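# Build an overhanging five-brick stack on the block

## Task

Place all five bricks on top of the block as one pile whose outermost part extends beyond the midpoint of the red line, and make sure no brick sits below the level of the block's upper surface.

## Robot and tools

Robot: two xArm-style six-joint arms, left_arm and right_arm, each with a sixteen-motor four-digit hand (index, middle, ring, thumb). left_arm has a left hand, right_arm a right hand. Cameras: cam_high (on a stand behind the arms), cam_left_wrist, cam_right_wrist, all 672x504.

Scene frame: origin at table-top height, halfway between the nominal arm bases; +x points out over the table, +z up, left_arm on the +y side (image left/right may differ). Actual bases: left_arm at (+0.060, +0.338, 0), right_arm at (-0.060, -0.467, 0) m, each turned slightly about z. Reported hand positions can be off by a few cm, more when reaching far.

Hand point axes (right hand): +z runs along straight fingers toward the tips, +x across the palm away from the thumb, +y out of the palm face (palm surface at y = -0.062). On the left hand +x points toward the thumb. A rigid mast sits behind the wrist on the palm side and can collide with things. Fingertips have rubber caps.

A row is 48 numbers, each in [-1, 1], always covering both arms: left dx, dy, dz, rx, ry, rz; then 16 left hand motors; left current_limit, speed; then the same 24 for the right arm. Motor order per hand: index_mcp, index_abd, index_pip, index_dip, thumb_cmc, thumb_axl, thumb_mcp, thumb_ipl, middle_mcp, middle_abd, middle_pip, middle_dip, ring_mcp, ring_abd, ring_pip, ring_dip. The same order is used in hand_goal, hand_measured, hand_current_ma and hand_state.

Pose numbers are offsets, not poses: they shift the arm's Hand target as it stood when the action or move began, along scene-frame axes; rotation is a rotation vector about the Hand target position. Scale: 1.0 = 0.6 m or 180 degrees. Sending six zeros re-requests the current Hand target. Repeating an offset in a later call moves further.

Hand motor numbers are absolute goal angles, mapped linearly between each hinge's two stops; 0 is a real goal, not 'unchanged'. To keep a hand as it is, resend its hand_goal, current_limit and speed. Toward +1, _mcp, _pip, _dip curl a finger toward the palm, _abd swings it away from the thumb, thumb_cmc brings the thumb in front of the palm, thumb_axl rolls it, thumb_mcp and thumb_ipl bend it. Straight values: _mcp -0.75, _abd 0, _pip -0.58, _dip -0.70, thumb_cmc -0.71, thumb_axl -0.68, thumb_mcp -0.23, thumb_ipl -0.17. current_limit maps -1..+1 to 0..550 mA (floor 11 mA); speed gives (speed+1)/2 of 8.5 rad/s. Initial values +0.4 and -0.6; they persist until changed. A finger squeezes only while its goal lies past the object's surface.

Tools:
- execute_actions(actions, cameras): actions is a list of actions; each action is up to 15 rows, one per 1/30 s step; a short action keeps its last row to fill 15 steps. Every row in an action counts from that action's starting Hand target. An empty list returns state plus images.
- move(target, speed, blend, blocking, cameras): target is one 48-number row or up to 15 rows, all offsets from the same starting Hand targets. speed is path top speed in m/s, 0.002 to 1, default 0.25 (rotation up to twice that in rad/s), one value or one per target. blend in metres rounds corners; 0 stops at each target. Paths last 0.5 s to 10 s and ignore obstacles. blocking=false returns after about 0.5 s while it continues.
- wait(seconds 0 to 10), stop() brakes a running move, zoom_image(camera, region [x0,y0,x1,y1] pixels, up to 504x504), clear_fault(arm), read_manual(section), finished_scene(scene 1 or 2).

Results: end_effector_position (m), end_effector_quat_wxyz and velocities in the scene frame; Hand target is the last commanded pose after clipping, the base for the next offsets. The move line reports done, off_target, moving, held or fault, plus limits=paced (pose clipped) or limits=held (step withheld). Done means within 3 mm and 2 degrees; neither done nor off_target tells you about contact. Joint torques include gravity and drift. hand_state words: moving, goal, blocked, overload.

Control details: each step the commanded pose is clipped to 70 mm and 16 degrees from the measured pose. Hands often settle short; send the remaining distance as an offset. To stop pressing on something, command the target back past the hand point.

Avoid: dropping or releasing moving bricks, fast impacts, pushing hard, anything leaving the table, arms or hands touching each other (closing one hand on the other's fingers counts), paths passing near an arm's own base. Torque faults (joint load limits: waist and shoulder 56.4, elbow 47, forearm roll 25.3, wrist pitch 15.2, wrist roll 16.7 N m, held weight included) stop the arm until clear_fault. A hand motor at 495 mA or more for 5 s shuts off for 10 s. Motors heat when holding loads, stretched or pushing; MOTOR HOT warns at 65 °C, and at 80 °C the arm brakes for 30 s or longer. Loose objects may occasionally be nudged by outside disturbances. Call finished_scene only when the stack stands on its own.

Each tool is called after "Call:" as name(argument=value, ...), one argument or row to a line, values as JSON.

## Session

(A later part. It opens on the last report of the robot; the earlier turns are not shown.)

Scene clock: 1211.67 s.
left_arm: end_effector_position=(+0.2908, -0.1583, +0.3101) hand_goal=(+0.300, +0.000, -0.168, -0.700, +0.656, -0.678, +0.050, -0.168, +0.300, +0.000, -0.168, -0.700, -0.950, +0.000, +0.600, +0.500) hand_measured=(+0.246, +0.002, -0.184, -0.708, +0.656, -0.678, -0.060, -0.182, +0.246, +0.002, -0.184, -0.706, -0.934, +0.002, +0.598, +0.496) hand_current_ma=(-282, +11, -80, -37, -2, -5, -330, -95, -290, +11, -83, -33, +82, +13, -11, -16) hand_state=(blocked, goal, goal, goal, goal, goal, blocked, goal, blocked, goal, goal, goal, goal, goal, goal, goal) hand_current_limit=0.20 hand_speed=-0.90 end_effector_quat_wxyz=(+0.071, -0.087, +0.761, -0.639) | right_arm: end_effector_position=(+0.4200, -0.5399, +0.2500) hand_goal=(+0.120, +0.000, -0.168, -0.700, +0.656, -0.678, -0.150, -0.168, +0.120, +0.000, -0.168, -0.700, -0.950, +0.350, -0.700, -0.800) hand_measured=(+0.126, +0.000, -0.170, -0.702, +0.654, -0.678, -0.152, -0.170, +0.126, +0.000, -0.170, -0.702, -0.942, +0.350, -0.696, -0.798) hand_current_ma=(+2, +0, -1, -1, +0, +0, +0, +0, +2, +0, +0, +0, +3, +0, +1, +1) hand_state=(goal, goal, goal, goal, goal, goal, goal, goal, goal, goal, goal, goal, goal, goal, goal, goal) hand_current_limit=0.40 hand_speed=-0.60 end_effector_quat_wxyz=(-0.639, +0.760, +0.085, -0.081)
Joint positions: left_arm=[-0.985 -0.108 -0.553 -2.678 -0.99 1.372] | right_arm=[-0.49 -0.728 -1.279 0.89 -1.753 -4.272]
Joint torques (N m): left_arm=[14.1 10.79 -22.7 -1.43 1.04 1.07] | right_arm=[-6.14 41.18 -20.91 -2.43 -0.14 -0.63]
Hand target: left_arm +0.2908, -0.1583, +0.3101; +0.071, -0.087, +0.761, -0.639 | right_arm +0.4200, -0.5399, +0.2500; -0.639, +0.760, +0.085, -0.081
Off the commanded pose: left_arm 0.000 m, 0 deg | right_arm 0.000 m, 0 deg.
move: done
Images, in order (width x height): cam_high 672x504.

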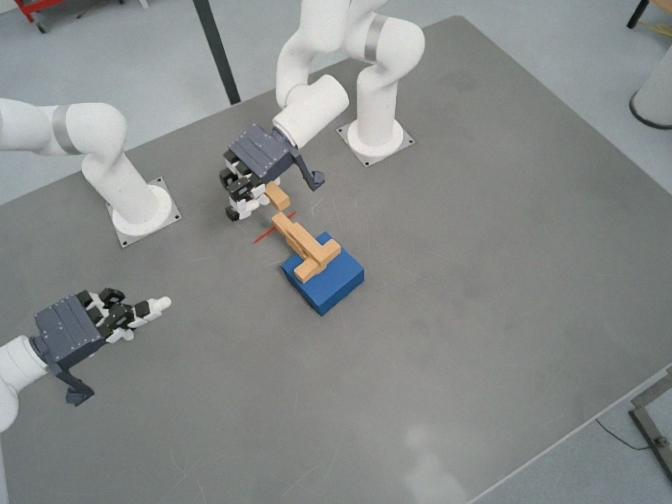

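Call:
move(
  target=[
    [0,0,-0.0833,0,0,0,0.3,0,-0.168,-0.7,0.657,-0.678,0.05,-0.168,0.3,0,-0.168,-0.7,-0.95,0,0.6,0.5,0.2,-0.9,0,0,0,0,0,0,0.12,0,-0.168,-0.7,0.657,-0.678,-0.15,-0.168,0.12,0,-0.168,-0.7,-0.95,0.35,-0.7,-0.8,0.4,-0.6],
    [0,0,-0.15,0,0,0,0.3,0,-0.168,-0.7,0.657,-0.678,0.05,-0.168,0.3,0,-0.168,-0.7,-0.95,0,0.6,0.5,0.2,-0.9,0,0,0,0,0,0,0.12,0,-0.168,-0.7,0.657,-0.678,-0.15,-0.168,0.12,0,-0.168,-0.7,-0.95,0.35,-0.7,-0.8,0.4,-0.6],
  ],
  speed=[0.12,0.06],
  cameras=["cam_high"],
)

Call:
zoom_image(
  camera="cam_high",
  region=[240, 180, 340, 280],
)

Scene clock: 1215.93 s.
left_arm: end_effector_position=(+0.2908, -0.1584, +0.2201) hand_goal=(+0.300, +0.000, -0.168, -0.700, +0.656, -0.678, +0.050, -0.168, +0.300, +0.000, -0.168, -0.700, -0.950, +0.000, +0.600, +0.500) hand_measured=(+0.248, +0.002, -0.184, -0.708, +0.656, -0.678, -0.060, -0.182, +0.246, +0.002, -0.184, -0.706, -0.934, +0.002, +0.598, +0.496) hand_current_ma=(-281, +11, -80, -37, -2, -5, -330, -96, -289, +11, -84, -34, +82, +13, -11, -16) hand_state=(blocked, goal, goal, goal, goal, goal, blocked, goal, blocked, goal, goal, goal, goal, goal, goal, goal) hand_current_limit=0.20 hand_speed=-0.90 end_effector_quat_wxyz=(+0.071, -0.087, +0.761, -0.639) | right_arm: end_effector_position=(+0.4200, -0.5399, +0.2500) hand_goal=(+0.120, +0.000, -0.168, -0.700, +0.656, -0.678, -0.150, -0.168, +0.120, +0.000, -0.168, -0.700, -0.950, +0.350, -0.700, -0.800) hand_measured=(+0.126, +0.000, -0.170, -0.702, +0.654, -0.678, -0.152, -0.170, +0.126, +0.000, -0.170, -0.702, -0.942, +0.350, -0.696, -0.798) hand_current_ma=(+2, +0, -1, -1, +0, +0, +0, +0, +2, +0, +0, +0, +3, +0, +1, +1) hand_state=(goal, goal, goal, goal, goal, goal, goal, goal, goal, goal, goal, goal, goal, goal, goal, goal) hand_current_limit=0.40 hand_speed=-0.60 end_effector_quat_wxyz=(-0.639, +0.760, +0.085, -0.081)
Joint positions: left_arm=[-0.985 -0.344 -0.538 -2.732 -1.219 1.491] | right_arm=[-0.49 -0.728 -1.279 0.89 -1.753 -4.272]
Joint torques (N m): left_arm=[-11.64 16.59 -19.06 -1.12 -4.72 1.13] | right_arm=[-5.44 41.26 -20.33 -2.38 -0.14 -0.59]
Hand target: left_arm +0.2908, -0.1583, +0.2201; +0.071, -0.087, +0.761, -0.639 | right_arm +0.4200, -0.5399, +0.2500; -0.639, +0.760, +0.085, -0.081
Off the commanded pose: left_arm 0.000 m, 0 deg | right_arm 0.000 m, 0 deg.
move: done
Images, in order (width x height): cam_high 672x504.

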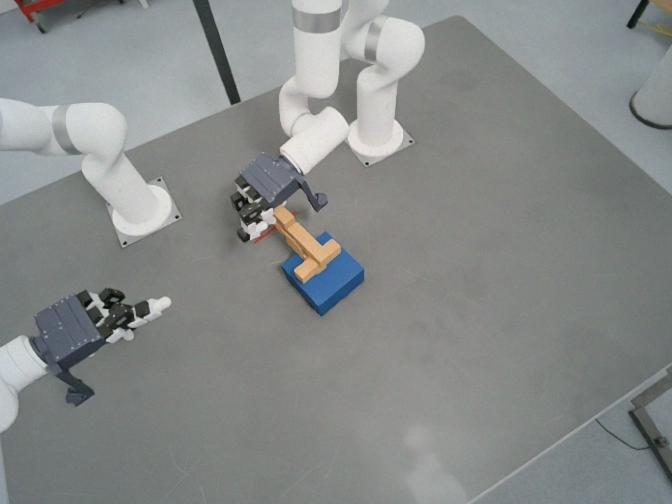

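Scaled by 5.040.

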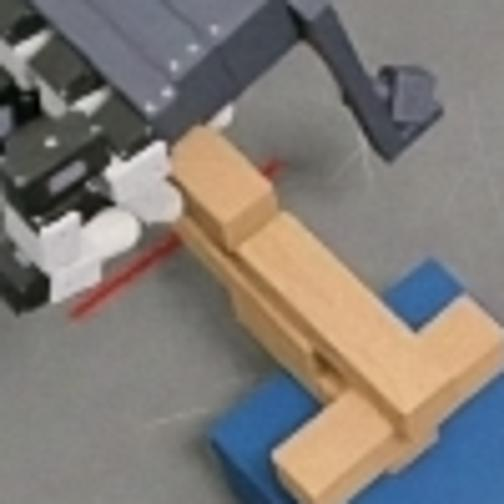

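Call:
move(
  target=[
    [0.00406,0.00094,0,0,0,0,0.3,0,-0.168,-0.7,0.657,-0.678,0.05,-0.168,0.3,0,-0.168,-0.7,-0.95,0,0.6,0.5,0.2,-0.9,0,0,0,0,0,0,0.12,0,-0.168,-0.7,0.657,-0.678,-0.15,-0.168,0.12,0,-0.168,-0.7,-0.95,0.35,-0.7,-0.8,0.4,-0.6],
    [0.00406,0.00094,-0.0195,0,0,0,0.3,0,-0.168,-0.7,0.657,-0.678,0.05,-0.168,0.3,0,-0.168,-0.7,-0.95,0,0.6,0.5,0.2,-0.9,0,0,0,0,0,0,0.12,0,-0.168,-0.7,0.657,-0.678,-0.15,-0.168,0.12,0,-0.168,-0.7,-0.95,0.35,-0.7,-0.8,0.4,-0.6],
  ],
  speed=[0.03,0.03],
  cameras=["cam_high"],
)

Call:
zoom_image(
  camera="cam_high",
  region=[260, 190, 320, 250],
)

Scene clock: 1223.70 s.
left_arm: end_effector_position=(+0.2933, -0.1578, +0.2084) hand_goal=(+0.300, +0.000, -0.168, -0.700, +0.656, -0.678, +0.050, -0.168, +0.300, +0.000, -0.168, -0.700, -0.950, +0.000, +0.600, +0.500) hand_measured=(+0.248, +0.002, -0.184, -0.708, +0.656, -0.678, -0.060, -0.182, +0.246, +0.002, -0.184, -0.706, -0.934, +0.002, +0.598, +0.496) hand_current_ma=(-281, +11, -80, -37, -3, -5, -330, -96, -289, +11, -84, -34, +82, +13, -11, -16) hand_state=(blocked, goal, goal, goal, goal, goal, blocked, goal, blocked, goal, goal, goal, goal, goal, goal, goal) hand_current_limit=0.20 hand_speed=-0.90 end_effector_quat_wxyz=(+0.071, -0.087, +0.761, -0.639) | right_arm: end_effector_position=(+0.4200, -0.5399, +0.2500) hand_goal=(+0.120, +0.000, -0.168, -0.700, +0.656, -0.678, -0.150, -0.168, +0.120, +0.000, -0.168, -0.700, -0.950, +0.350, -0.700, -0.800) hand_measured=(+0.126, +0.000, -0.170, -0.702, +0.654, -0.678, -0.152, -0.170, +0.126, +0.000, -0.170, -0.702, -0.942, +0.350, -0.696, -0.798) hand_current_ma=(+2, +0, -1, -1, +0, +0, +0, +0, +2, +0, +0, +0, +3, +0, +1, +1) hand_state=(goal, goal, goal, goal, goal, goal, goal, goal, goal, goal, goal, goal, goal, goal, goal, goal) hand_current_limit=0.40 hand_speed=-0.60 end_effector_quat_wxyz=(-0.639, +0.760, +0.085, -0.081)
Joint positions: left_arm=[-0.979 -0.38 -0.543 -2.73 -1.247 1.503] | right_arm=[-0.49 -0.728 -1.279 0.89 -1.753 -4.272]
Joint torques (N m): left_arm=[12.58 18.29 -18.53 -1.32 -4.66 1.06] | right_arm=[-5.77 40.35 -20.29 -2.46 -0.04 -0.53]
Hand target: left_arm +0.2933, -0.1578, +0.2084; +0.071, -0.087, +0.761, -0.639 | right_arm +0.4200, -0.5399, +0.2500; -0.639, +0.760, +0.085, -0.081
Off the commanded pose: left_arm 0.000 m, 0 deg | right_arm 0.000 m, 0 deg.
move: done
Images, in order (width x height): cam_high 672x504.

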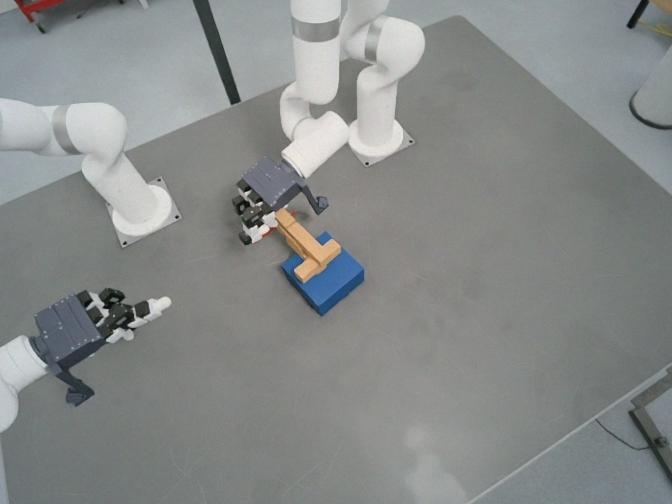

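Scaled by 8.400.

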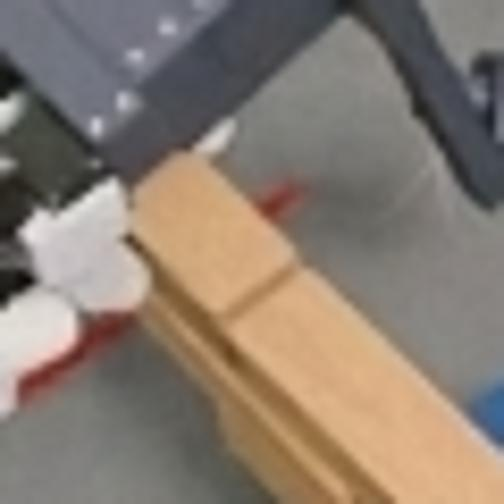

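Call:
move(
  target=[0,0,-0.0025,0,0,0,0.3,0,-0.168,-0.7,0.657,-0.678,0.05,-0.168,0.3,0,-0.168,-0.7,-0.95,0,0.6,0.5,0.2,-0.9,0,0,0,0,0,0,0.12,0,-0.168,-0.7,0.657,-0.678,-0.15,-0.168,0.12,0,-0.168,-0.7,-0.95,0.35,-0.7,-0.8,0.4,-0.6],
  speed=0.02,
)

Call:
move(
  target=[0,0,-0.0013,0,0,0,0.3,0,-0.168,-0.7,0.657,-0.678,0.05,-0.168,0.3,0,-0.168,-0.7,-0.95,0,0.6,0.5,0.2,-0.9,0,0,0,0,0,0,0.12,0,-0.168,-0.7,0.657,-0.678,-0.15,-0.168,0.12,0,-0.168,-0.7,-0.95,0.35,-0.7,-0.8,0.4,-0.6],
  speed=0.02,
  cameras=["cam_high"],
)

Call:
zoom_image(
  camera="cam_high",
  region=[260, 190, 320, 250],
)

Scene clock: 1227.30 s.
left_arm: end_effector_position=(+0.2933, -0.1578, +0.2069) hand_goal=(+0.300, +0.000, -0.168, -0.700, +0.656, -0.678, +0.050, -0.168, +0.300, +0.000, -0.168, -0.700, -0.950, +0.000, +0.600, +0.500) hand_measured=(+0.248, +0.002, -0.184, -0.708, +0.656, -0.678, -0.060, -0.182, +0.246, +0.002, -0.184, -0.706, -0.934, +0.002, +0.598, +0.496) hand_current_ma=(-281, +11, -80, -37, -3, -5, -330, -96, -289, +11, -84, -34, +82, +13, -11, -16) hand_state=(blocked, goal, goal, goal, goal, goal, blocked, goal, blocked, goal, goal, goal, goal, goal, goal, goal) hand_current_limit=0.20 hand_speed=-0.90 end_effector_quat_wxyz=(+0.071, -0.087, +0.761, -0.639) | right_arm: end_effector_position=(+0.4200, -0.5399, +0.2500) hand_goal=(+0.120, +0.000, -0.168, -0.700, +0.656, -0.678, -0.150, -0.168, +0.120, +0.000, -0.168, -0.700, -0.950, +0.350, -0.700, -0.800) hand_measured=(+0.126, +0.000, -0.170, -0.702, +0.654, -0.678, -0.152, -0.170, +0.126, +0.000, -0.170, -0.702, -0.942, +0.350, -0.696, -0.798) hand_current_ma=(+2, +0, -1, -1, +0, +0, +0, +0, +2, +0, +0, +0, +3, +0, +1, +1) hand_state=(goal, goal, goal, goal, goal, goal, goal, goal, goal, goal, goal, goal, goal, goal, goal, goal) hand_current_limit=0.40 hand_speed=-0.60 end_effector_quat_wxyz=(-0.639, +0.760, +0.085, -0.081)
Joint positions: left_arm=[-0.979 -0.384 -0.543 -2.73 -1.251 1.504] | right_arm=[-0.49 -0.728 -1.279 0.89 -1.753 -4.272]
Joint torques (N m): left_arm=[9.05 18.11 -18.5 -1.46 -4.65 1.02] | right_arm=[-5.34 41.39 -20.37 -2.17 -0.04 -0.62]
Hand target: left_arm +0.2933, -0.1578, +0.2069; +0.071, -0.087, +0.761, -0.639 | right_arm +0.4200, -0.5399, +0.2500; -0.639, +0.760, +0.085, -0.081
Off the commanded pose: left_arm 0.000 m, 0 deg | right_arm 0.000 m, 0 deg.
move: done

Scene clock: 1228.00 s.
left_arm: end_effector_position=(+0.2933, -0.1578, +0.2061) hand_goal=(+0.300, +0.000, -0.168, -0.700, +0.656, -0.678, +0.050, -0.168, +0.300, +0.000, -0.168, -0.700, -0.950, +0.000, +0.600, +0.500) hand_measured=(+0.248, +0.002, -0.184, -0.708, +0.654, -0.678, -0.060, -0.182, +0.246, +0.002, -0.184, -0.706, -0.934, +0.002, +0.598, +0.496) hand_current_ma=(-281, +10, -83, -39, -8, -5, -330, -96, -286, +10, -84, -34, +82, +13, -11, -16) hand_state=(blocked, goal, goal, goal, goal, goal, blocked, goal, blocked, goal, goal, goal, goal, goal, goal, goal) hand_current_limit=0.20 hand_speed=-0.90 end_effector_quat_wxyz=(+0.071, -0.087, +0.761, -0.639) | right_arm: end_effector_position=(+0.4200, -0.5399, +0.2500) hand_goal=(+0.120, +0.000, -0.168, -0.700, +0.656, -0.678, -0.150, -0.168, +0.120, +0.000, -0.168, -0.700, -0.950, +0.350, -0.700, -0.800) hand_measured=(+0.126, +0.000, -0.170, -0.702, +0.654, -0.678, -0.152, -0.170, +0.126, +0.000, -0.170, -0.702, -0.942, +0.350, -0.696, -0.798) hand_current_ma=(+2, +0, -1, -1, +0, +0, +0, +0, +2, +0, +0, +0, +3, +0, +1, +1) hand_state=(goal, goal, goal, goal, goal, goal, goal, goal, goal, goal, goal, goal, goal, goal, goal, goal) hand_current_limit=0.40 hand_speed=-0.60 end_effector_quat_wxyz=(-0.639, +0.760, +0.085, -0.081)
Joint positions: left_arm=[-0.979 -0.387 -0.543 -2.731 -1.253 1.505] | right_arm=[-0.49 -0.728 -1.279 0.89 -1.753 -4.272]
Joint torques (N m): left_arm=[7.9 15.6 -18.34 -1.38 -4.5 1.13] | right_arm=[-5.6 41.74 -20.24 -2.97 -0.07 -0.62]
Hand target: left_arm +0.2933, -0.1578, +0.2061; +0.071, -0.087, +0.761, -0.639 | right_arm +0.4200, -0.5399, +0.2500; -0.639, +0.760, +0.085, -0.081
Off the commanded pose: left_arm 0.000 m, 0 deg | right_arm 0.000 m, 0 deg.
move: done
Images, in order (width x height): cam_high 672x504.

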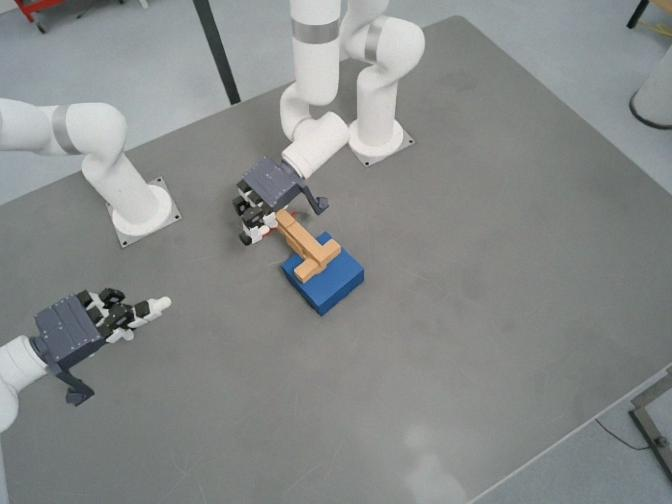

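Scaled by 8.400.

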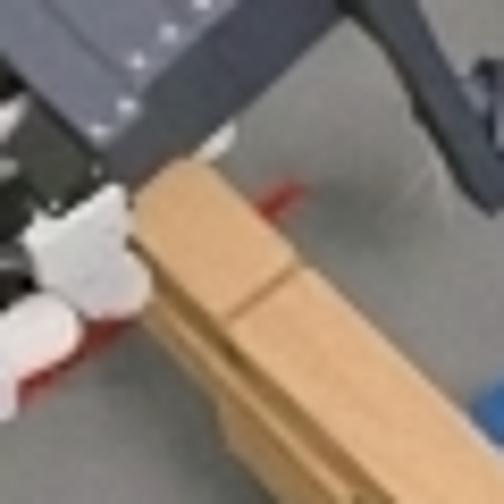

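Call:
move(
  target=[0,0,-0.0005,0,0,0,0.3,0,-0.168,-0.7,0.657,-0.678,0.05,-0.168,0.3,0,-0.168,-0.7,-0.95,0,0.6,0.5,0.2,-0.9,0,0,0,0,0,0,0.12,0,-0.168,-0.7,0.657,-0.678,-0.15,-0.168,0.12,0,-0.168,-0.7,-0.95,0.35,-0.7,-0.8,0.4,-0.6],
  speed=0.02,
)

Scene clock: 1230.63 s.
left_arm: end_effector_position=(+0.2933, -0.1578, +0.2058) hand_goal=(+0.300, +0.000, -0.168, -0.700, +0.656, -0.678, +0.050, -0.168, +0.300, +0.000, -0.168, -0.700, -0.950, +0.000, +0.600, +0.500) hand_measured=(+0.248, +0.002, -0.186, -0.708, +0.654, -0.678, -0.060, -0.182, +0.246, +0.002, -0.184, -0.706, -0.934, +0.002, +0.598, +0.496) hand_current_ma=(-281, +8, -86, -41, -13, -5, -330, -96, -284, +8, -84, -34, +82, +13, -11, -16) hand_state=(blocked, goal, goal, goal, goal, goal, blocked, goal, blocked, goal, goal, goal, goal, goal, goal, goal) hand_current_limit=0.20 hand_speed=-0.90 end_effector_quat_wxyz=(+0.071, -0.087, +0.761, -0.639) | right_arm: end_effector_position=(+0.4200, -0.5399, +0.2500) hand_goal=(+0.120, +0.000, -0.168, -0.700, +0.656, -0.678, -0.150, -0.168, +0.120, +0.000, -0.168, -0.700, -0.950, +0.350, -0.700, -0.800) hand_measured=(+0.126, +0.000, -0.170, -0.702, +0.654, -0.678, -0.152, -0.170, +0.126, +0.000, -0.170, -0.702, -0.942, +0.350, -0.696, -0.798) hand_current_ma=(+2, +0, -1, -1, +0, +0, +0, +0, +2, +0, +0, +0, +3, +0, +1, +1) hand_state=(goal, goal, goal, goal, goal, goal, goal, goal, goal, goal, goal, goal, goal, goal, goal, goal) hand_current_limit=0.40 hand_speed=-0.60 end_effector_quat_wxyz=(-0.639, +0.760, +0.085, -0.081)
Joint positions: left_arm=[-0.979 -0.388 -0.543 -2.731 -1.254 1.505] | right_arm=[-0.49 -0.728 -1.279 0.89 -1.753 -4.272]
Joint torques (N m): left_arm=[5.12 17.25 -18.13 -1.17 -4.47 1.1] | right_arm=[-5.21 41.61 -20.48 -2.16 0.02 -0.56]
Hand target: left_arm +0.2933, -0.1578, +0.2058; +0.071, -0.087, +0.761, -0.639 | right_arm +0.4200, -0.5399, +0.2500; -0.639, +0.760, +0.085, -0.081
Off the commanded pose: left_arm 0.000 m, 0 deg | right_arm 0.000 m, 0 deg.
move: done

Call:
move(
  target=[
    [0,0,0.0006,0,0,0,0.255,0,-0.168,-0.7,0.657,-0.678,-0.02,-0.168,0.255,0,-0.168,-0.7,-0.95,0,0.6,0.5,0.2,-0.9,0,0,0,0,0,0,0.12,0,-0.168,-0.7,0.657,-0.678,-0.15,-0.168,0.12,0,-0.168,-0.7,-0.95,0.35,-0.7,-0.8,0.4,-0.6],
    [0,0,0.0006,0,0,0,0.24,0,-0.168,-0.7,0.657,-0.678,-0.045,-0.168,0.24,0,-0.168,-0.7,-0.95,0,0.6,0.5,0.2,-0.9,0,0,0,0,0,0,0.12,0,-0.168,-0.7,0.657,-0.678,-0.15,-0.168,0.12,0,-0.168,-0.7,-0.95,0.35,-0.7,-0.8,0.4,-0.6],
    [0,0,0.0006,0,0,0,0.22,0,-0.168,-0.7,0.657,-0.678,-0.08,-0.168,0.22,0,-0.168,-0.7,-0.95,0,0.6,0.5,0.2,-0.9,0,0,0,0,0,0,0.12,0,-0.168,-0.7,0.657,-0.678,-0.15,-0.168,0.12,0,-0.168,-0.7,-0.95,0.35,-0.7,-0.8,0.4,-0.6],
  ],
  speed=0.02,
  cameras=["cam_high"],
)

Call:
zoom_image(
  camera="cam_high",
  region=[260, 190, 320, 250],
)

Scene clock: 1236.93 s.
left_arm: end_effector_position=(+0.2933, -0.1578, +0.2062) hand_goal=(+0.220, +0.000, -0.168, -0.700, +0.656, -0.678, -0.080, -0.168, +0.220, +0.000, -0.168, -0.700, -0.950, +0.000, +0.600, +0.500) hand_measured=(+0.226, +0.002, -0.172, -0.702, +0.654, -0.678, -0.078, -0.170, +0.226, +0.002, -0.172, -0.702, -0.934, +0.002, +0.598, +0.496) hand_current_ma=(+26, +8, -19, -15, -13, -5, +13, -15, +29, +8, -20, -14, +82, +13, -11, -16) hand_state=(goal, goal, goal, goal, goal, goal, goal, goal, goal, goal, goal, goal, goal, goal, goal, goal) hand_current_limit=0.20 hand_speed=-0.90 end_effector_quat_wxyz=(+0.071, -0.087, +0.761, -0.639) | right_arm: end_effector_position=(+0.4200, -0.5399, +0.2500) hand_goal=(+0.120, +0.000, -0.168, -0.700, +0.656, -0.678, -0.150, -0.168, +0.120, +0.000, -0.168, -0.700, -0.950, +0.350, -0.700, -0.800) hand_measured=(+0.126, +0.000, -0.170, -0.702, +0.654, -0.678, -0.152, -0.170, +0.126, +0.000, -0.170, -0.702, -0.942, +0.350, -0.696, -0.798) hand_current_ma=(+2, +0, -1, -1, +0, +0, +0, +0, +2, +0, +0, +0, +3, +0, +1, +1) hand_state=(goal, goal, goal, goal, goal, goal, goal, goal, goal, goal, goal, goal, goal, goal, goal, goal) hand_current_limit=0.40 hand_speed=-0.60 end_effector_quat_wxyz=(-0.639, +0.760, +0.085, -0.081)
Joint positions: left_arm=[-0.979 -0.386 -0.543 -2.731 -1.253 1.505] | right_arm=[-0.49 -0.728 -1.279 0.89 -1.753 -4.272]
Joint torques (N m): left_arm=[-1.41 50.25 -8.86 1.09 1.09 -1.09] | right_arm=[-4.13 42.22 -19.98 -2.4 -0.1 -0.56]
Hand target: left_arm +0.2933, -0.1578, +0.2062; +0.071, -0.087, +0.761, -0.639 | right_arm +0.4200, -0.5399, +0.2500; -0.639, +0.760, +0.085, -0.081
Off the commanded pose: left_arm 0.000 m, 0 deg | right_arm 0.000 m, 0 deg.
move: done
Images, in order (width x height): cam_high 672x504.

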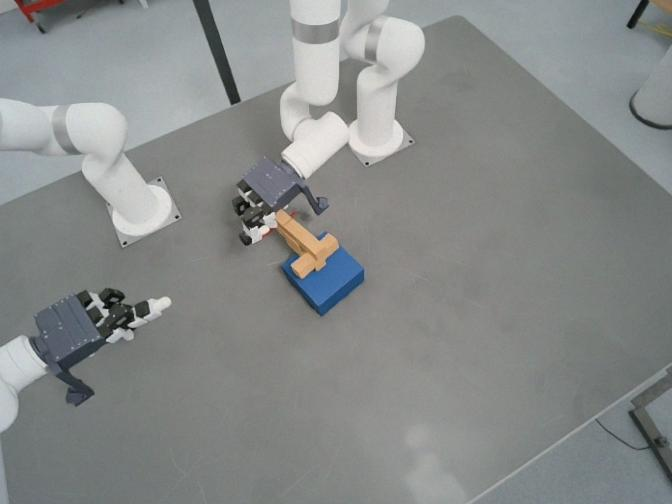

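Scaled by 8.400.

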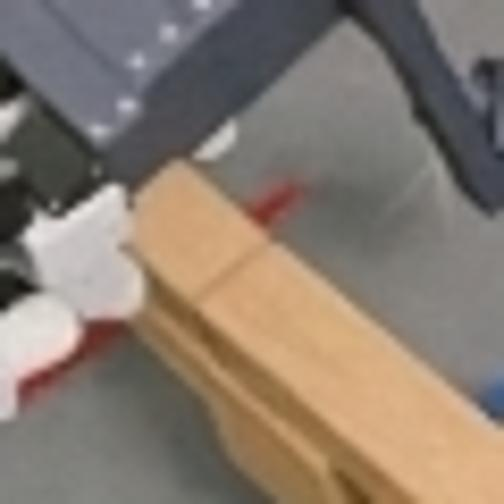

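Call:
zoom_image(
  camera="cam_high",
  region=[240, 190, 380, 330],
)

Scaled by 3.600.

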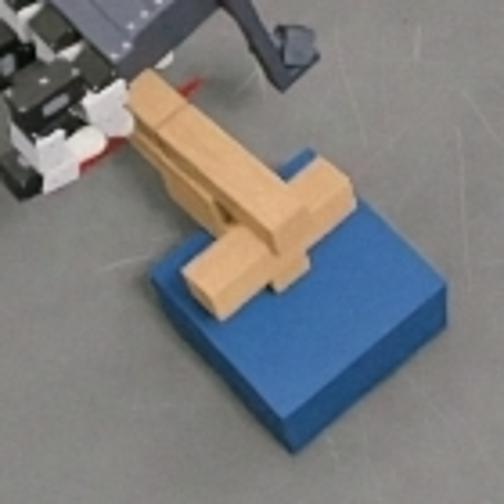

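Call:
wait(
  seconds=0.5,
  cameras=["cam_high", "cam_right_wrist"],
)

Call:
zoom_image(
  camera="cam_high",
  region=[260, 200, 350, 290],
)

Scene clock: 1241.43 s.
left_arm: end_effector_position=(+0.2933, -0.1578, +0.2062) hand_goal=(+0.220, +0.000, -0.168, -0.700, +0.656, -0.678, -0.080, -0.168, +0.220, +0.000, -0.168, -0.700, -0.950, +0.000, +0.600, +0.500) hand_measured=(+0.226, +0.002, -0.172, -0.702, +0.654, -0.678, -0.078, -0.170, +0.226, +0.002, -0.172, -0.702, -0.934, +0.002, +0.598, +0.496) hand_current_ma=(+26, +8, -19, -15, -13, -5, +13, -15, +29, +8, -20, -14, +82, +13, -11, -16) hand_state=(goal, goal, goal, goal, goal, goal, goal, goal, goal, goal, goal, goal, goal, goal, goal, goal) hand_current_limit=0.20 hand_speed=-0.90 end_effector_quat_wxyz=(+0.071, -0.087, +0.761, -0.639) | right_arm: end_effector_position=(+0.4200, -0.5399, +0.2500) hand_goal=(+0.120, +0.000, -0.168, -0.700, +0.656, -0.678, -0.150, -0.168, +0.120, +0.000, -0.168, -0.700, -0.950, +0.350, -0.700, -0.800) hand_measured=(+0.126, +0.000, -0.170, -0.702, +0.654, -0.678, -0.152, -0.170, +0.126, +0.000, -0.170, -0.702, -0.942, +0.350, -0.696, -0.798) hand_current_ma=(+2, +0, -1, -1, +0, +0, +0, +0, +2, +0, +0, +0, +3, +0, +1, +1) hand_state=(goal, goal, goal, goal, goal, goal, goal, goal, goal, goal, goal, goal, goal, goal, goal, goal) hand_current_limit=0.40 hand_speed=-0.60 end_effector_quat_wxyz=(-0.639, +0.760, +0.085, -0.081)
Joint positions: left_arm=[-0.979 -0.386 -0.543 -2.731 -1.253 1.505] | right_arm=[-0.49 -0.728 -1.279 0.89 -1.753 -4.272]
Joint torques (N m): left_arm=[-5.86 46.24 -8.45 1.35 0.74 -0.59] | right_arm=[-5.04 41.49 -19.73 -2.73 -0.16 -0.61]
Hand target: left_arm +0.2933, -0.1578, +0.2062; +0.071, -0.087, +0.761, -0.639 | right_arm +0.4200, -0.5399, +0.2500; -0.639, +0.760, +0.085, -0.081
Off the commanded pose: left_arm 0.000 m, 0 deg | right_arm 0.000 m, 0 deg.
wait: 0.50 s; at rest from the start
Images, in order (width x height): cam_high 672x504, cam_right_wrist 672x504.

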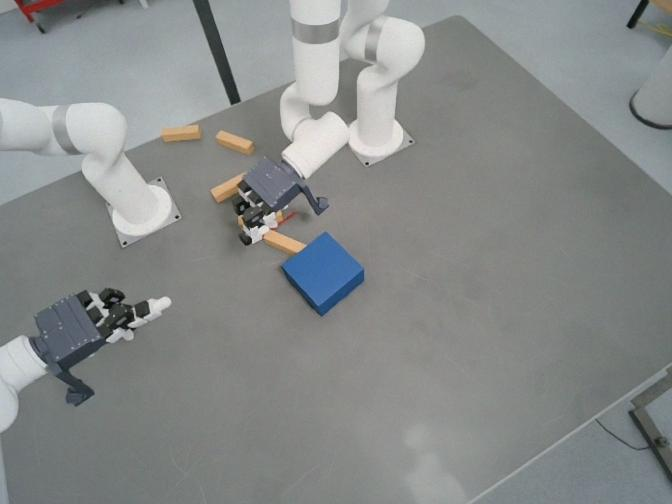

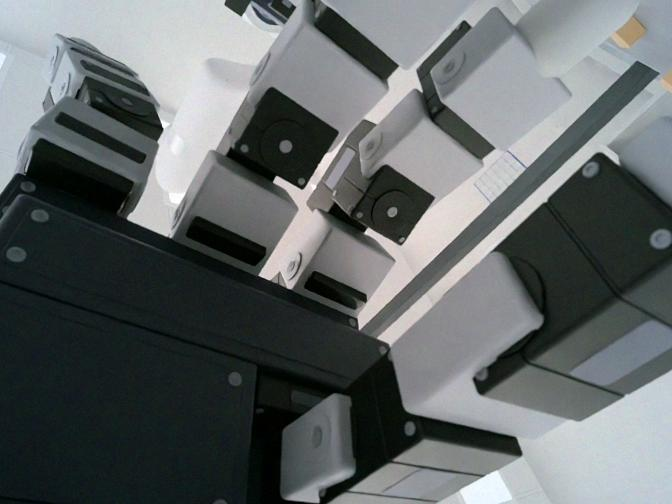

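Scaled by 5.600.

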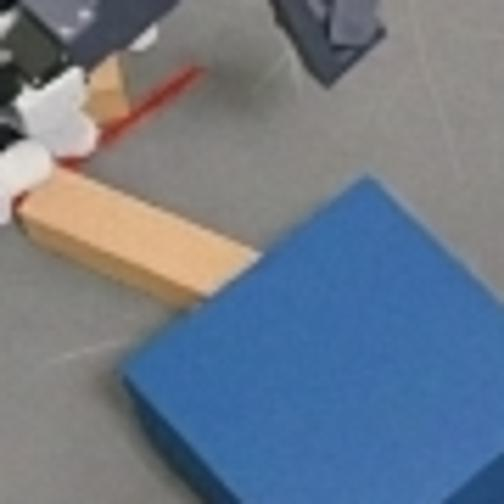

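Call:
move(
  target=[0,0,0.17,0,0,0,0.14,0,-0.168,-0.7,0.657,-0.678,-0.18,-0.168,0.14,0,-0.168,-0.7,-0.95,0,0.6,0.5,0.2,-0.8,0,0,0,0,0,0,0.12,0,-0.168,-0.7,0.657,-0.678,-0.15,-0.168,0.12,0,-0.168,-0.7,-0.95,0.35,-0.7,-0.8,0.4,-0.6],
  speed=0.1,
  cameras=["cam_high"],
)

Call:
move(
  target=[0.2095,0.6297,-0.0667,0,0,0,0.12,0,-0.168,-0.7,0.657,-0.678,-0.2,-0.168,0.12,0,-0.168,-0.7,-0.95,0,0.6,0.5,0.4,-0.4,0,0,0,0,0,0,0.12,0,-0.168,-0.7,0.657,-0.678,-0.15,-0.168,0.12,0,-0.168,-0.7,-0.95,0.35,-0.7,-0.8,0.4,-0.6],
  speed=0.25,
  cameras=["cam_high"],
)

Call:
zoom_image(
  camera="cam_high",
  region=[150, 110, 380, 310],
)

Scene clock: 1274.30 s.
left_arm: end_effector_position=(+0.2932, -0.1578, +0.3081) hand_goal=(+0.140, +0.000, -0.168, -0.700, +0.656, -0.678, -0.180, -0.168, +0.140, +0.000, -0.168, -0.700, -0.950, +0.000, +0.600, +0.500) hand_measured=(+0.146, +0.002, -0.172, -0.702, +0.654, -0.678, -0.176, -0.170, +0.148, +0.002, -0.172, -0.702, -0.934, +0.002, +0.598, +0.496) hand_current_ma=(+36, +8, -16, -14, -13, -5, +21, -14, +39, +8, -17, -13, +82, +13, -11, -16) hand_state=(goal, goal, goal, goal, goal, goal, goal, goal, goal, goal, goal, goal, goal, goal, goal, goal) hand_current_limit=0.20 hand_speed=-0.80 end_effector_quat_wxyz=(+0.071, -0.087, +0.761, -0.639) | right_arm: end_effector_position=(+0.4200, -0.5399, +0.2500) hand_goal=(+0.120, +0.000, -0.168, -0.700, +0.656, -0.678, -0.150, -0.168, +0.120, +0.000, -0.168, -0.700, -0.950, +0.350, -0.700, -0.800) hand_measured=(+0.126, +0.000, -0.170, -0.702, +0.654, -0.678, -0.152, -0.170, +0.126, +0.000, -0.170, -0.702, -0.942, +0.350, -0.696, -0.798) hand_current_ma=(+2, +0, -1, -1, +0, +0, +0, +0, +2, +0, +0, +0, +3, +0, +1, +1) hand_state=(goal, goal, goal, goal, goal, goal, goal, goal, goal, goal, goal, goal, goal, goal, goal, goal) hand_current_limit=0.40 hand_speed=-0.60 end_effector_quat_wxyz=(-0.639, +0.760, +0.085, -0.081)
Joint positions: left_arm=[-0.979 -0.114 -0.554 -2.673 -0.996 1.372] | right_arm=[-0.49 -0.728 -1.279 0.89 -1.753 -4.272]
Joint torques (N m): left_arm=[0.44 43.74 -21.83 1.35 1.26 -1.1] | right_arm=[-3.25 41.11 -20.48 -2.19 -0.1 -0.61]
Hand target: left_arm +0.2933, -0.1578, +0.3082; +0.071, -0.087, +0.761, -0.639 | right_arm +0.4200, -0.5399, +0.2500; -0.639, +0.760, +0.085, -0.081
Off the commanded pose: left_arm 0.000 m, 0 deg | right_arm 0.000 m, 0 deg.
move: done
Images, in order (width x height): cam_high 672x504.

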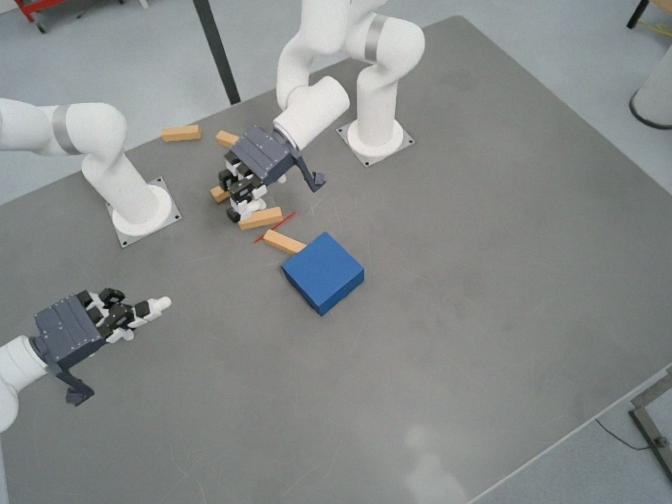

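Scene clock: 1276.40 s.
left_arm: end_effector_position=(+0.4190, +0.2200, +0.2681) hand_goal=(+0.120, +0.000, -0.168, -0.700, +0.656, -0.678, -0.200, -0.168, +0.120, +0.000, -0.168, -0.700, -0.950, +0.000, +0.600, +0.500) hand_measured=(+0.126, +0.002, -0.170, -0.702, +0.654, -0.678, -0.198, -0.170, +0.126, +0.002, -0.170, -0.702, -0.934, +0.002, +0.598, +0.496) hand_current_ma=(+30, +8, -13, -14, -12, -5, +16, -13, +31, +8, -14, -13, +82, +13, -10, -16) hand_state=(goal, goal, goal, goal, goal, goal, goal, goal, goal, goal, goal, goal, goal, goal, goal, goal) hand_current_limit=0.40 hand_speed=-0.40 end_effector_quat_wxyz=(+0.072, -0.087, +0.761, -0.639) | right_arm: end_effector_position=(+0.4200, -0.5399, +0.2500) hand_goal=(+0.120, +0.000, -0.168, -0.700, +0.656, -0.678, -0.150, -0.168, +0.120, +0.000, -0.168, -0.700, -0.950, +0.350, -0.700, -0.800) hand_measured=(+0.126, +0.000, -0.170, -0.702, +0.654, -0.678, -0.152, -0.170, +0.126, +0.000, -0.170, -0.702, -0.942, +0.350, -0.696, -0.798) hand_current_ma=(+2, +0, -1, -1, +0, +0, +0, +0, +2, +0, +0, +0, +3, +0, +1, +1) hand_state=(goal, goal, goal, goal, goal, goal, goal, goal, goal, goal, goal, goal, goal, goal, goal, goal) hand_current_limit=0.40 hand_speed=-0.60 end_effector_quat_wxyz=(-0.639, +0.760, +0.085, -0.081)
Joint positions: left_arm=[0.215 -0.182 -0.5 -1.498 -1.412 1.246] | right_arm=[-0.49 -0.728 -1.279 0.89 -1.753 -4.272]
Joint torques (N m): left_arm=[13.04 6.82 -18.71 0.92 -4.41 -0.83] | right_arm=[-4.9 41.71 -20.14 -2.34 -0.1 -0.57]
Hand target: left_arm +0.4190, +0.2200, +0.2681; +0.071, -0.087, +0.761, -0.639 | right_arm +0.4200, -0.5399, +0.2500; -0.639, +0.760, +0.085, -0.081
Off the commanded pose: left_arm 0.000 m, 0 deg | right_arm 0.000 m, 0 deg.
move: done
Images, in order (width x height): cam_high 672x504.

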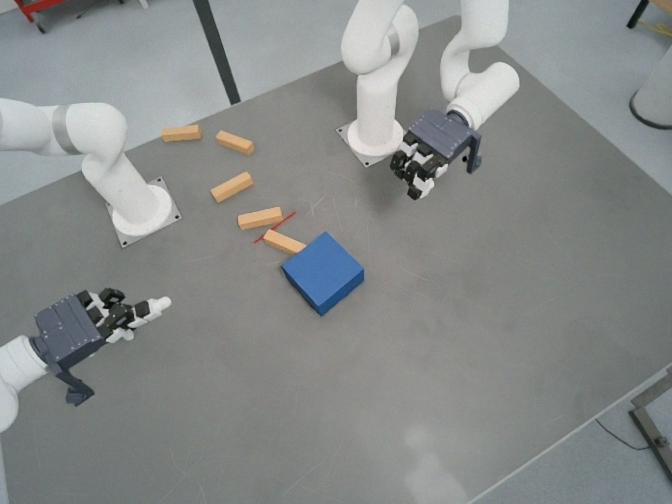

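Scaled by 2.191.

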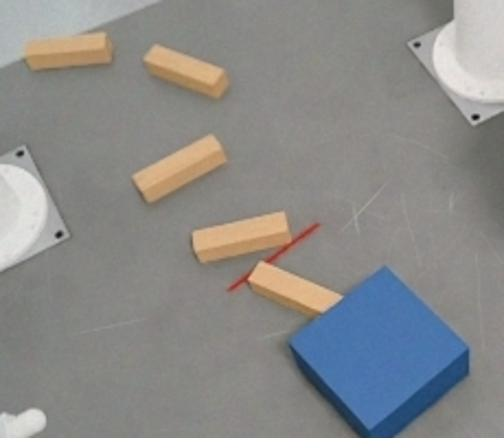

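Call:
zoom_image(
  camera="cam_high",
  region=[150, 110, 270, 210],
)

Call:
zoom_image(
  camera="cam_high",
  region=[230, 190, 330, 270],
)

Scaled by 4.200.

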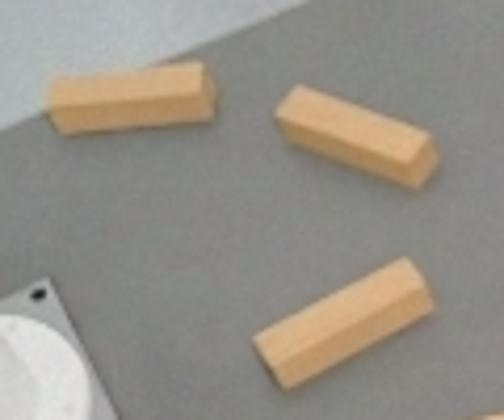

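Scaled by 5.040.

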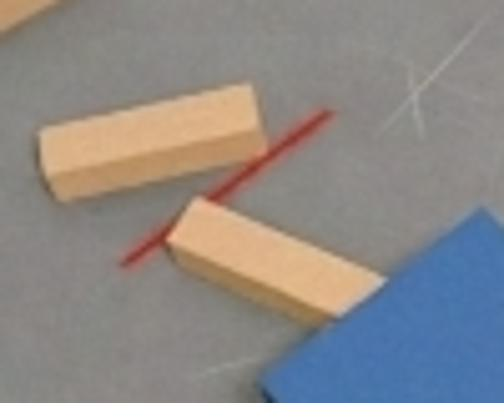

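Call:
move(
  target=[-0.3983,-0.3333,0.0532,0,0,-0.1833,0.05,0,-0.168,-0.7,0.657,-0.678,-0.3,-0.168,0.05,0,-0.168,-0.7,-0.95,0,0.6,0.5,0.4,-0.4,0,0,0,0,0,0,0.12,0,-0.168,-0.7,0.657,-0.678,-0.15,-0.168,0.12,0,-0.168,-0.7,-0.95,0.35,-0.7,-0.8,0.4,-0.6],
  speed=0.25,
)

Call:
move(
  target=[-0.3,-0.3667,0,0,0,-0.2222,0.05,0,-0.168,-0.7,0.657,-0.678,-0.3,-0.168,0.05,0,-0.168,-0.7,-0.95,0,0.6,0.5,0.4,-0.4,0,0,0,0,0,0,0.12,0,-0.168,-0.7,0.657,-0.678,-0.15,-0.168,0.12,0,-0.168,-0.7,-0.95,0.35,-0.7,-0.8,0.4,-0.6],
  speed=0.15,
  cameras=["cam_high"],
)

Scene clock: 1309.70 s.
left_arm: end_effector_position=(+0.1800, +0.0201, +0.3001) hand_goal=(+0.050, +0.000, -0.168, -0.700, +0.656, -0.678, -0.300, -0.168, +0.050, +0.000, -0.168, -0.700, -0.950, +0.000, +0.600, +0.500) hand_measured=(+0.058, +0.002, -0.170, -0.702, +0.654, -0.678, -0.296, -0.170, +0.058, +0.002, -0.170, -0.702, -0.934, +0.002, +0.598, +0.496) hand_current_ma=(+39, +8, -11, -13, -11, -5, +29, -11, +40, +8, -12, -13, +82, +13, -10, -16) hand_state=(goal, goal, goal, goal, goal, goal, goal, goal, goal, goal, goal, goal, goal, goal, goal, goal) hand_current_limit=0.40 hand_speed=-0.40 end_effector_quat_wxyz=(-0.113, +0.133, +0.754, -0.633) | right_arm: end_effector_position=(+0.4200, -0.5399, +0.2500) hand_goal=(+0.120, +0.000, -0.168, -0.700, +0.656, -0.678, -0.150, -0.168, +0.120, +0.000, -0.168, -0.700, -0.950, +0.350, -0.700, -0.800) hand_measured=(+0.126, +0.000, -0.170, -0.702, +0.654, -0.678, -0.152, -0.170, +0.126, +0.000, -0.170, -0.702, -0.942, +0.350, -0.696, -0.798) hand_current_ma=(+2, +0, -1, -1, +0, +0, +0, +0, +2, +0, +0, +0, +3, +0, +1, +1) hand_state=(goal, goal, goal, goal, goal, goal, goal, goal, goal, goal, goal, goal, goal, goal, goal, goal) hand_current_limit=0.40 hand_speed=-0.60 end_effector_quat_wxyz=(-0.639, +0.760, +0.085, -0.081)
Joint positions: left_arm=[-0.603 0.154 -0.267 -1.705 -1.321 1.145] | right_arm=[-0.49 -0.728 -1.279 0.89 -1.753 -4.272]
Joint torques (N m): left_arm=[-11.53 -4.89 -20.15 -0.87 1.33 0.96] | right_arm=[-4.42 40.9 -19.93 -2.05 0.01 -0.7]
Hand target: left_arm +0.1800, +0.0201, +0.3001; -0.113, +0.133, +0.754, -0.633 | right_arm +0.4200, -0.5399, +0.2500; -0.639, +0.760, +0.085, -0.081
Off the commanded pose: left_arm 0.000 m, 0 deg | right_arm 0.000 m, 0 deg.
move: done

Scene clock: 1312.47 s.
left_arm: end_effector_position=(+0.0000, -0.1999, +0.3001) hand_goal=(+0.050, +0.000, -0.168, -0.700, +0.656, -0.678, -0.300, -0.168, +0.050, +0.000, -0.168, -0.700, -0.950, +0.000, +0.600, +0.500) hand_measured=(+0.058, +0.002, -0.170, -0.702, +0.654, -0.678, -0.296, -0.170, +0.058, +0.002, -0.170, -0.702, -0.934, +0.002, +0.598, +0.496) hand_current_ma=(+39, +8, -11, -13, -11, -5, +28, -11, +40, +8, -12, -13, +82, +13, -10, -16) hand_state=(goal, goal, goal, goal, goal, goal, goal, goal, goal, goal, goal, goal, goal, goal, goal, goal) hand_current_limit=0.40 hand_speed=-0.40 end_effector_quat_wxyz=(-0.323, +0.383, +0.663, -0.556) | right_arm: end_effector_position=(+0.4200, -0.5399, +0.2500) hand_goal=(+0.120, +0.000, -0.168, -0.700, +0.656, -0.678, -0.150, -0.168, +0.120, +0.000, -0.168, -0.700, -0.950, +0.350, -0.700, -0.800) hand_measured=(+0.126, +0.000, -0.170, -0.702, +0.654, -0.678, -0.152, -0.170, +0.126, +0.000, -0.170, -0.702, -0.942, +0.350, -0.696, -0.798) hand_current_ma=(+2, +0, -1, -1, +0, +0, +0, +0, +2, +0, +0, +0, +3, +0, +1, +1) hand_state=(goal, goal, goal, goal, goal, goal, goal, goal, goal, goal, goal, goal, goal, goal, goal, goal) hand_current_limit=0.40 hand_speed=-0.60 end_effector_quat_wxyz=(-0.639, +0.760, +0.085, -0.081)
Joint positions: left_arm=[-1.33 -0.373 -0.862 -1.712 -1.299 1.076] | right_arm=[-0.49 -0.728 -1.279 0.89 -1.753 -4.272]
Joint torques (N m): left_arm=[-12.87 20.53 -21.5 0.88 -4.34 -1.12] | right_arm=[-4.14 40.62 -19.61 -2.35 -0.03 -0.53]
Hand target: left_arm +0.0000, -0.2000, +0.3001; -0.323, +0.383, +0.663, -0.556 | right_arm +0.4200, -0.5399, +0.2500; -0.639, +0.760, +0.085, -0.081
Off the commanded pose: left_arm 0.000 m, 0 deg | right_arm 0.000 m, 0 deg.
move: done
Images, in order (width x height): cam_high 672x504.

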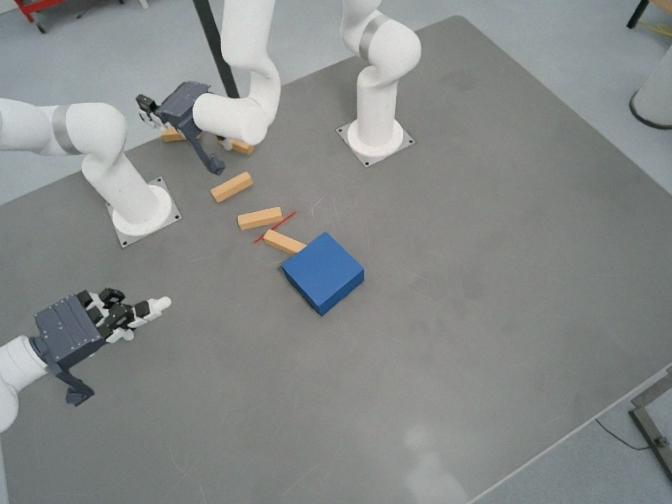

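Call:
move(
  target=[-0.3333,-0.03,0,0,0,-0.1389,0.05,0,-0.168,-0.7,0.657,-0.678,-0.3,-0.168,0.05,0,-0.168,-0.7,-0.95,0,0.6,0.5,0.4,-0.4,0,0,0,0,0,0,0.12,0,-0.168,-0.7,0.657,-0.678,-0.15,-0.168,0.12,0,-0.168,-0.7,-0.95,0.35,-0.7,-0.8,0.4,-0.6],
  speed=0.15,
  cameras=["cam_high"],
)

Scene clock: 1316.93 s.
left_arm: end_effector_position=(-0.1999, -0.2180, +0.3001) hand_goal=(+0.050, +0.000, -0.168, -0.700, +0.656, -0.678, -0.300, -0.168, +0.050, +0.000, -0.168, -0.700, -0.950, +0.000, +0.600, +0.500) hand_measured=(+0.058, +0.002, -0.170, -0.702, +0.654, -0.678, -0.296, -0.170, +0.058, +0.002, -0.170, -0.702, -0.934, +0.002, +0.598, +0.496) hand_current_ma=(+38, +8, -11, -13, -11, -5, +27, -11, +39, +8, -12, -13, +82, +13, -10, -16) hand_state=(goal, goal, goal, goal, goal, goal, goal, goal, goal, goal, goal, goal, goal, goal, goal, goal) hand_current_limit=0.40 hand_speed=-0.40 end_effector_quat_wxyz=(-0.435, +0.517, +0.565, -0.473) | right_arm: end_effector_position=(+0.4200, -0.5399, +0.2500) hand_goal=(+0.120, +0.000, -0.168, -0.700, +0.656, -0.678, -0.150, -0.168, +0.120, +0.000, -0.168, -0.700, -0.950, +0.350, -0.700, -0.800) hand_measured=(+0.126, +0.000, -0.170, -0.702, +0.654, -0.678, -0.152, -0.170, +0.126, +0.000, -0.170, -0.702, -0.942, +0.350, -0.696, -0.798) hand_current_ma=(+2, +0, -1, -1, +0, +0, +0, +0, +2, +0, +0, +0, +3, +0, +1, +1) hand_state=(goal, goal, goal, goal, goal, goal, goal, goal, goal, goal, goal, goal, goal, goal, goal, goal) hand_current_limit=0.40 hand_speed=-0.60 end_effector_quat_wxyz=(-0.639, +0.760, +0.085, -0.081)
Joint positions: left_arm=[-1.7 -0.555 -1.136 -1.63 -1.323 0.978] | right_arm=[-0.49 -0.728 -1.279 0.89 -1.753 -4.272]
Joint torques (N m): left_arm=[-11.59 29.31 -21.89 0.96 -4.22 -1.12] | right_arm=[-3.53 42.07 -19.98 -2.31 -0.13 -0.59]
Hand target: left_arm -0.2000, -0.2180, +0.3001; -0.435, +0.517, +0.565, -0.473 | right_arm +0.4200, -0.5399, +0.2500; -0.639, +0.760, +0.085, -0.081
Off the commanded pose: left_arm 0.000 m, 0 deg | right_arm 0.000 m, 0 deg.
move: done
Images, in order (width x height): cam_high 672x504.

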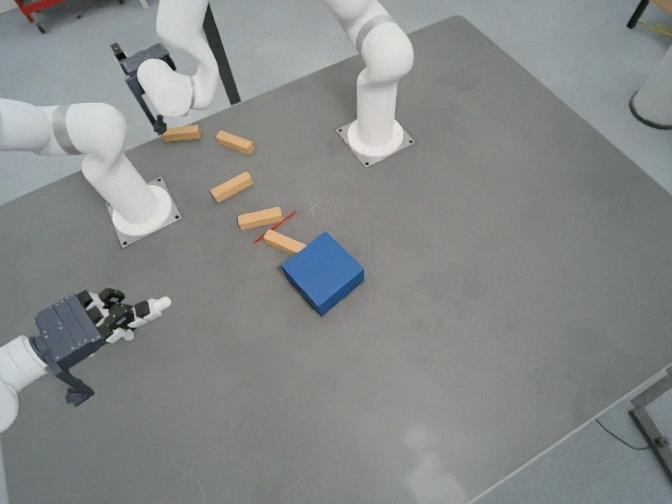

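Call:
move(
  target=[-0.2083,-0.0217,-0.1,0,0,-0.0556,0.05,0,-0.168,-0.7,0.657,-0.678,-0.3,-0.168,0.05,0,-0.168,-0.7,-0.95,0,0.6,0.5,0.4,-0.4,0,0,0,0,0,0,0.12,0,-0.168,-0.7,0.657,-0.678,-0.15,-0.168,0.12,0,-0.168,-0.7,-0.95,0.35,-0.7,-0.8,0.4,-0.6],
  speed=0.12,
  cameras=["cam_high"],
)

Call:
zoom_image(
  camera="cam_high",
  region=[90, 30, 250, 190],
)

Scene clock: 1322.80 s.
left_arm: end_effector_position=(-0.3249, -0.2310, +0.2401) hand_goal=(+0.050, +0.000, -0.168, -0.700, +0.656, -0.678, -0.300, -0.168, +0.050, +0.000, -0.168, -0.700, -0.950, +0.000, +0.600, +0.500) hand_measured=(+0.058, +0.002, -0.170, -0.702, +0.654, -0.678, -0.296, -0.170, +0.058, +0.002, -0.170, -0.702, -0.934, +0.002, +0.598, +0.496) hand_current_ma=(+38, +8, -11, -13, -11, -5, +26, -11, +39, +8, -12, -13, +82, +13, -10, -16) hand_state=(goal, goal, goal, goal, goal, goal, goal, goal, goal, goal, goal, goal, goal, goal, goal, goal) hand_current_limit=0.40 hand_speed=-0.40 end_effector_quat_wxyz=(-0.475, +0.564, +0.518, -0.433) | right_arm: end_effector_position=(+0.4200, -0.5399, +0.2500) hand_goal=(+0.120, +0.000, -0.168, -0.700, +0.656, -0.678, -0.150, -0.168, +0.120, +0.000, -0.168, -0.700, -0.950, +0.350, -0.700, -0.800) hand_measured=(+0.126, +0.000, -0.170, -0.702, +0.654, -0.678, -0.152, -0.170, +0.126, +0.000, -0.170, -0.702, -0.942, +0.350, -0.696, -0.798) hand_current_ma=(+2, +0, -1, -1, +0, +0, +0, +0, +2, +0, +0, +0, +3, +0, +1, +1) hand_state=(goal, goal, goal, goal, goal, goal, goal, goal, goal, goal, goal, goal, goal, goal, goal, goal) hand_current_limit=0.40 hand_speed=-0.60 end_effector_quat_wxyz=(-0.639, +0.760, +0.085, -0.081)
Joint positions: left_arm=[-1.895 -0.798 -1.377 -1.648 -1.312 0.981] | right_arm=[-0.49 -0.728 -1.279 0.89 -1.753 -4.272]
Joint torques (N m): left_arm=[-10.99 38.45 -22.27 1.02 1.58 -1.03] | right_arm=[-4.03 43.1 -19.7 -2.73 -0.02 -0.55]
Hand target: left_arm -0.3250, -0.2310, +0.2401; -0.475, +0.564, +0.518, -0.433 | right_arm +0.4200, -0.5399, +0.2500; -0.639, +0.760, +0.085, -0.081
Off the commanded pose: left_arm 0.000 m, 0 deg | right_arm 0.000 m, 0 deg.
move: done
Images, in order (width x height): cam_high 672x504.

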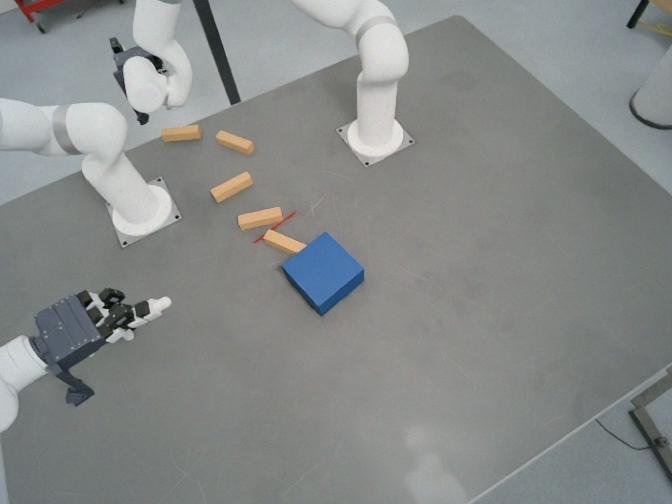

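Scaled by 3.150.

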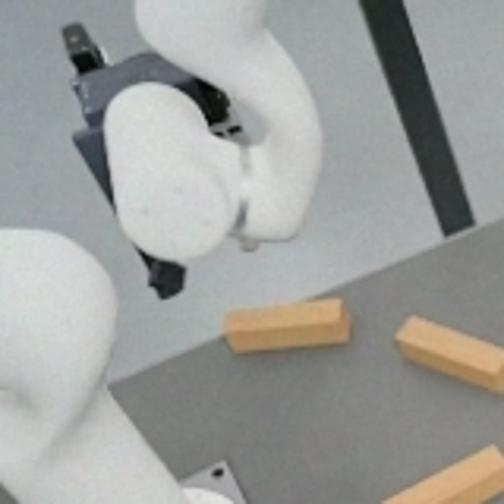

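Call:
move(
  target=[0,0,-0.2,0,0,0,0.05,0,-0.168,-0.7,0.657,-0.678,-0.3,-0.168,0.05,0,-0.168,-0.7,-0.95,0,0.6,0.5,0.4,-0.4,0,0,0,0,0,0,0.12,0,-0.168,-0.7,0.657,-0.678,-0.15,-0.168,0.12,0,-0.168,-0.7,-0.95,0.35,-0.7,-0.8,0.4,-0.6],
  speed=0.1,
  cameras=["cam_high", "cam_left_wrist"],
)

Call:
zoom_image(
  camera="cam_high",
  region=[110, 60, 250, 200],
)

Scene clock: 1325.87 s.
left_arm: end_effector_position=(-0.3250, -0.2310, +0.1201) hand_goal=(+0.050, +0.000, -0.168, -0.700, +0.656, -0.678, -0.300, -0.168, +0.050, +0.000, -0.168, -0.700, -0.950, +0.000, +0.600, +0.500) hand_measured=(+0.058, +0.002, -0.170, -0.702, +0.654, -0.678, -0.296, -0.170, +0.058, +0.002, -0.170, -0.702, -0.934, +0.002, +0.598, +0.496) hand_current_ma=(+38, +8, -11, -13, -11, -5, +26, -11, +39, +8, -12, -13, +82, +13, -10, -16) hand_state=(goal, goal, goal, goal, goal, goal, goal, goal, goal, goal, goal, goal, goal, goal, goal, goal) hand_current_limit=0.40 hand_speed=-0.40 end_effector_quat_wxyz=(-0.475, +0.564, +0.518, -0.433) | right_arm: end_effector_position=(+0.4200, -0.5399, +0.2500) hand_goal=(+0.120, +0.000, -0.168, -0.700, +0.656, -0.678, -0.150, -0.168, +0.120, +0.000, -0.168, -0.700, -0.950, +0.350, -0.700, -0.800) hand_measured=(+0.126, +0.000, -0.170, -0.702, +0.654, -0.678, -0.152, -0.170, +0.126, +0.000, -0.170, -0.702, -0.942, +0.350, -0.696, -0.798) hand_current_ma=(+2, +0, -1, -1, +0, +0, +0, +0, +2, +0, +0, +0, +3, +0, +1, +1) hand_state=(goal, goal, goal, goal, goal, goal, goal, goal, goal, goal, goal, goal, goal, goal, goal, goal) hand_current_limit=0.40 hand_speed=-0.60 end_effector_quat_wxyz=(-0.639, +0.760, +0.085, -0.081)
Joint positions: left_arm=[-1.895 -1.008 -1.42 -1.691 -1.329 1.153] | right_arm=[-0.49 -0.728 -1.279 0.89 -1.753 -4.272]
Joint torques (N m): left_arm=[-0.06 41.21 -20.16 -1.63 -4.39 1.04] | right_arm=[-1.66 41.7 -19.47 -2.37 -0.13 -0.5]
Hand target: left_arm -0.3250, -0.2310, +0.1201; -0.475, +0.564, +0.518, -0.433 | right_arm +0.4200, -0.5399, +0.2500; -0.639, +0.760, +0.085, -0.081
Off the commanded pose: left_arm 0.000 m, 0 deg | right_arm 0.000 m, 0 deg.
move: done
Images, in order (width x height): cam_high 672x504, cam_left_wrist 672x504.

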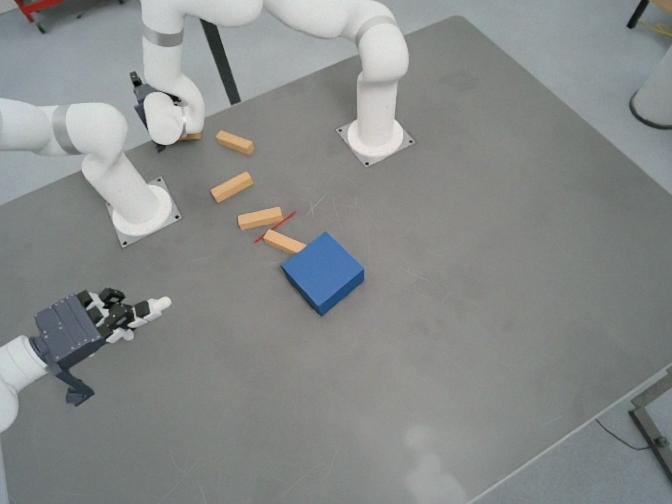

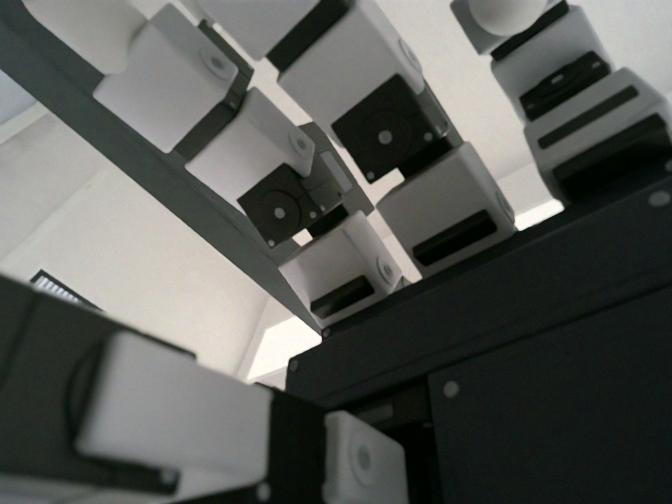

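Scaled by 3.600.

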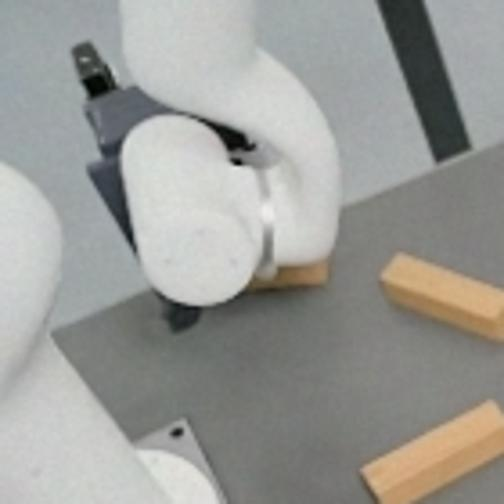

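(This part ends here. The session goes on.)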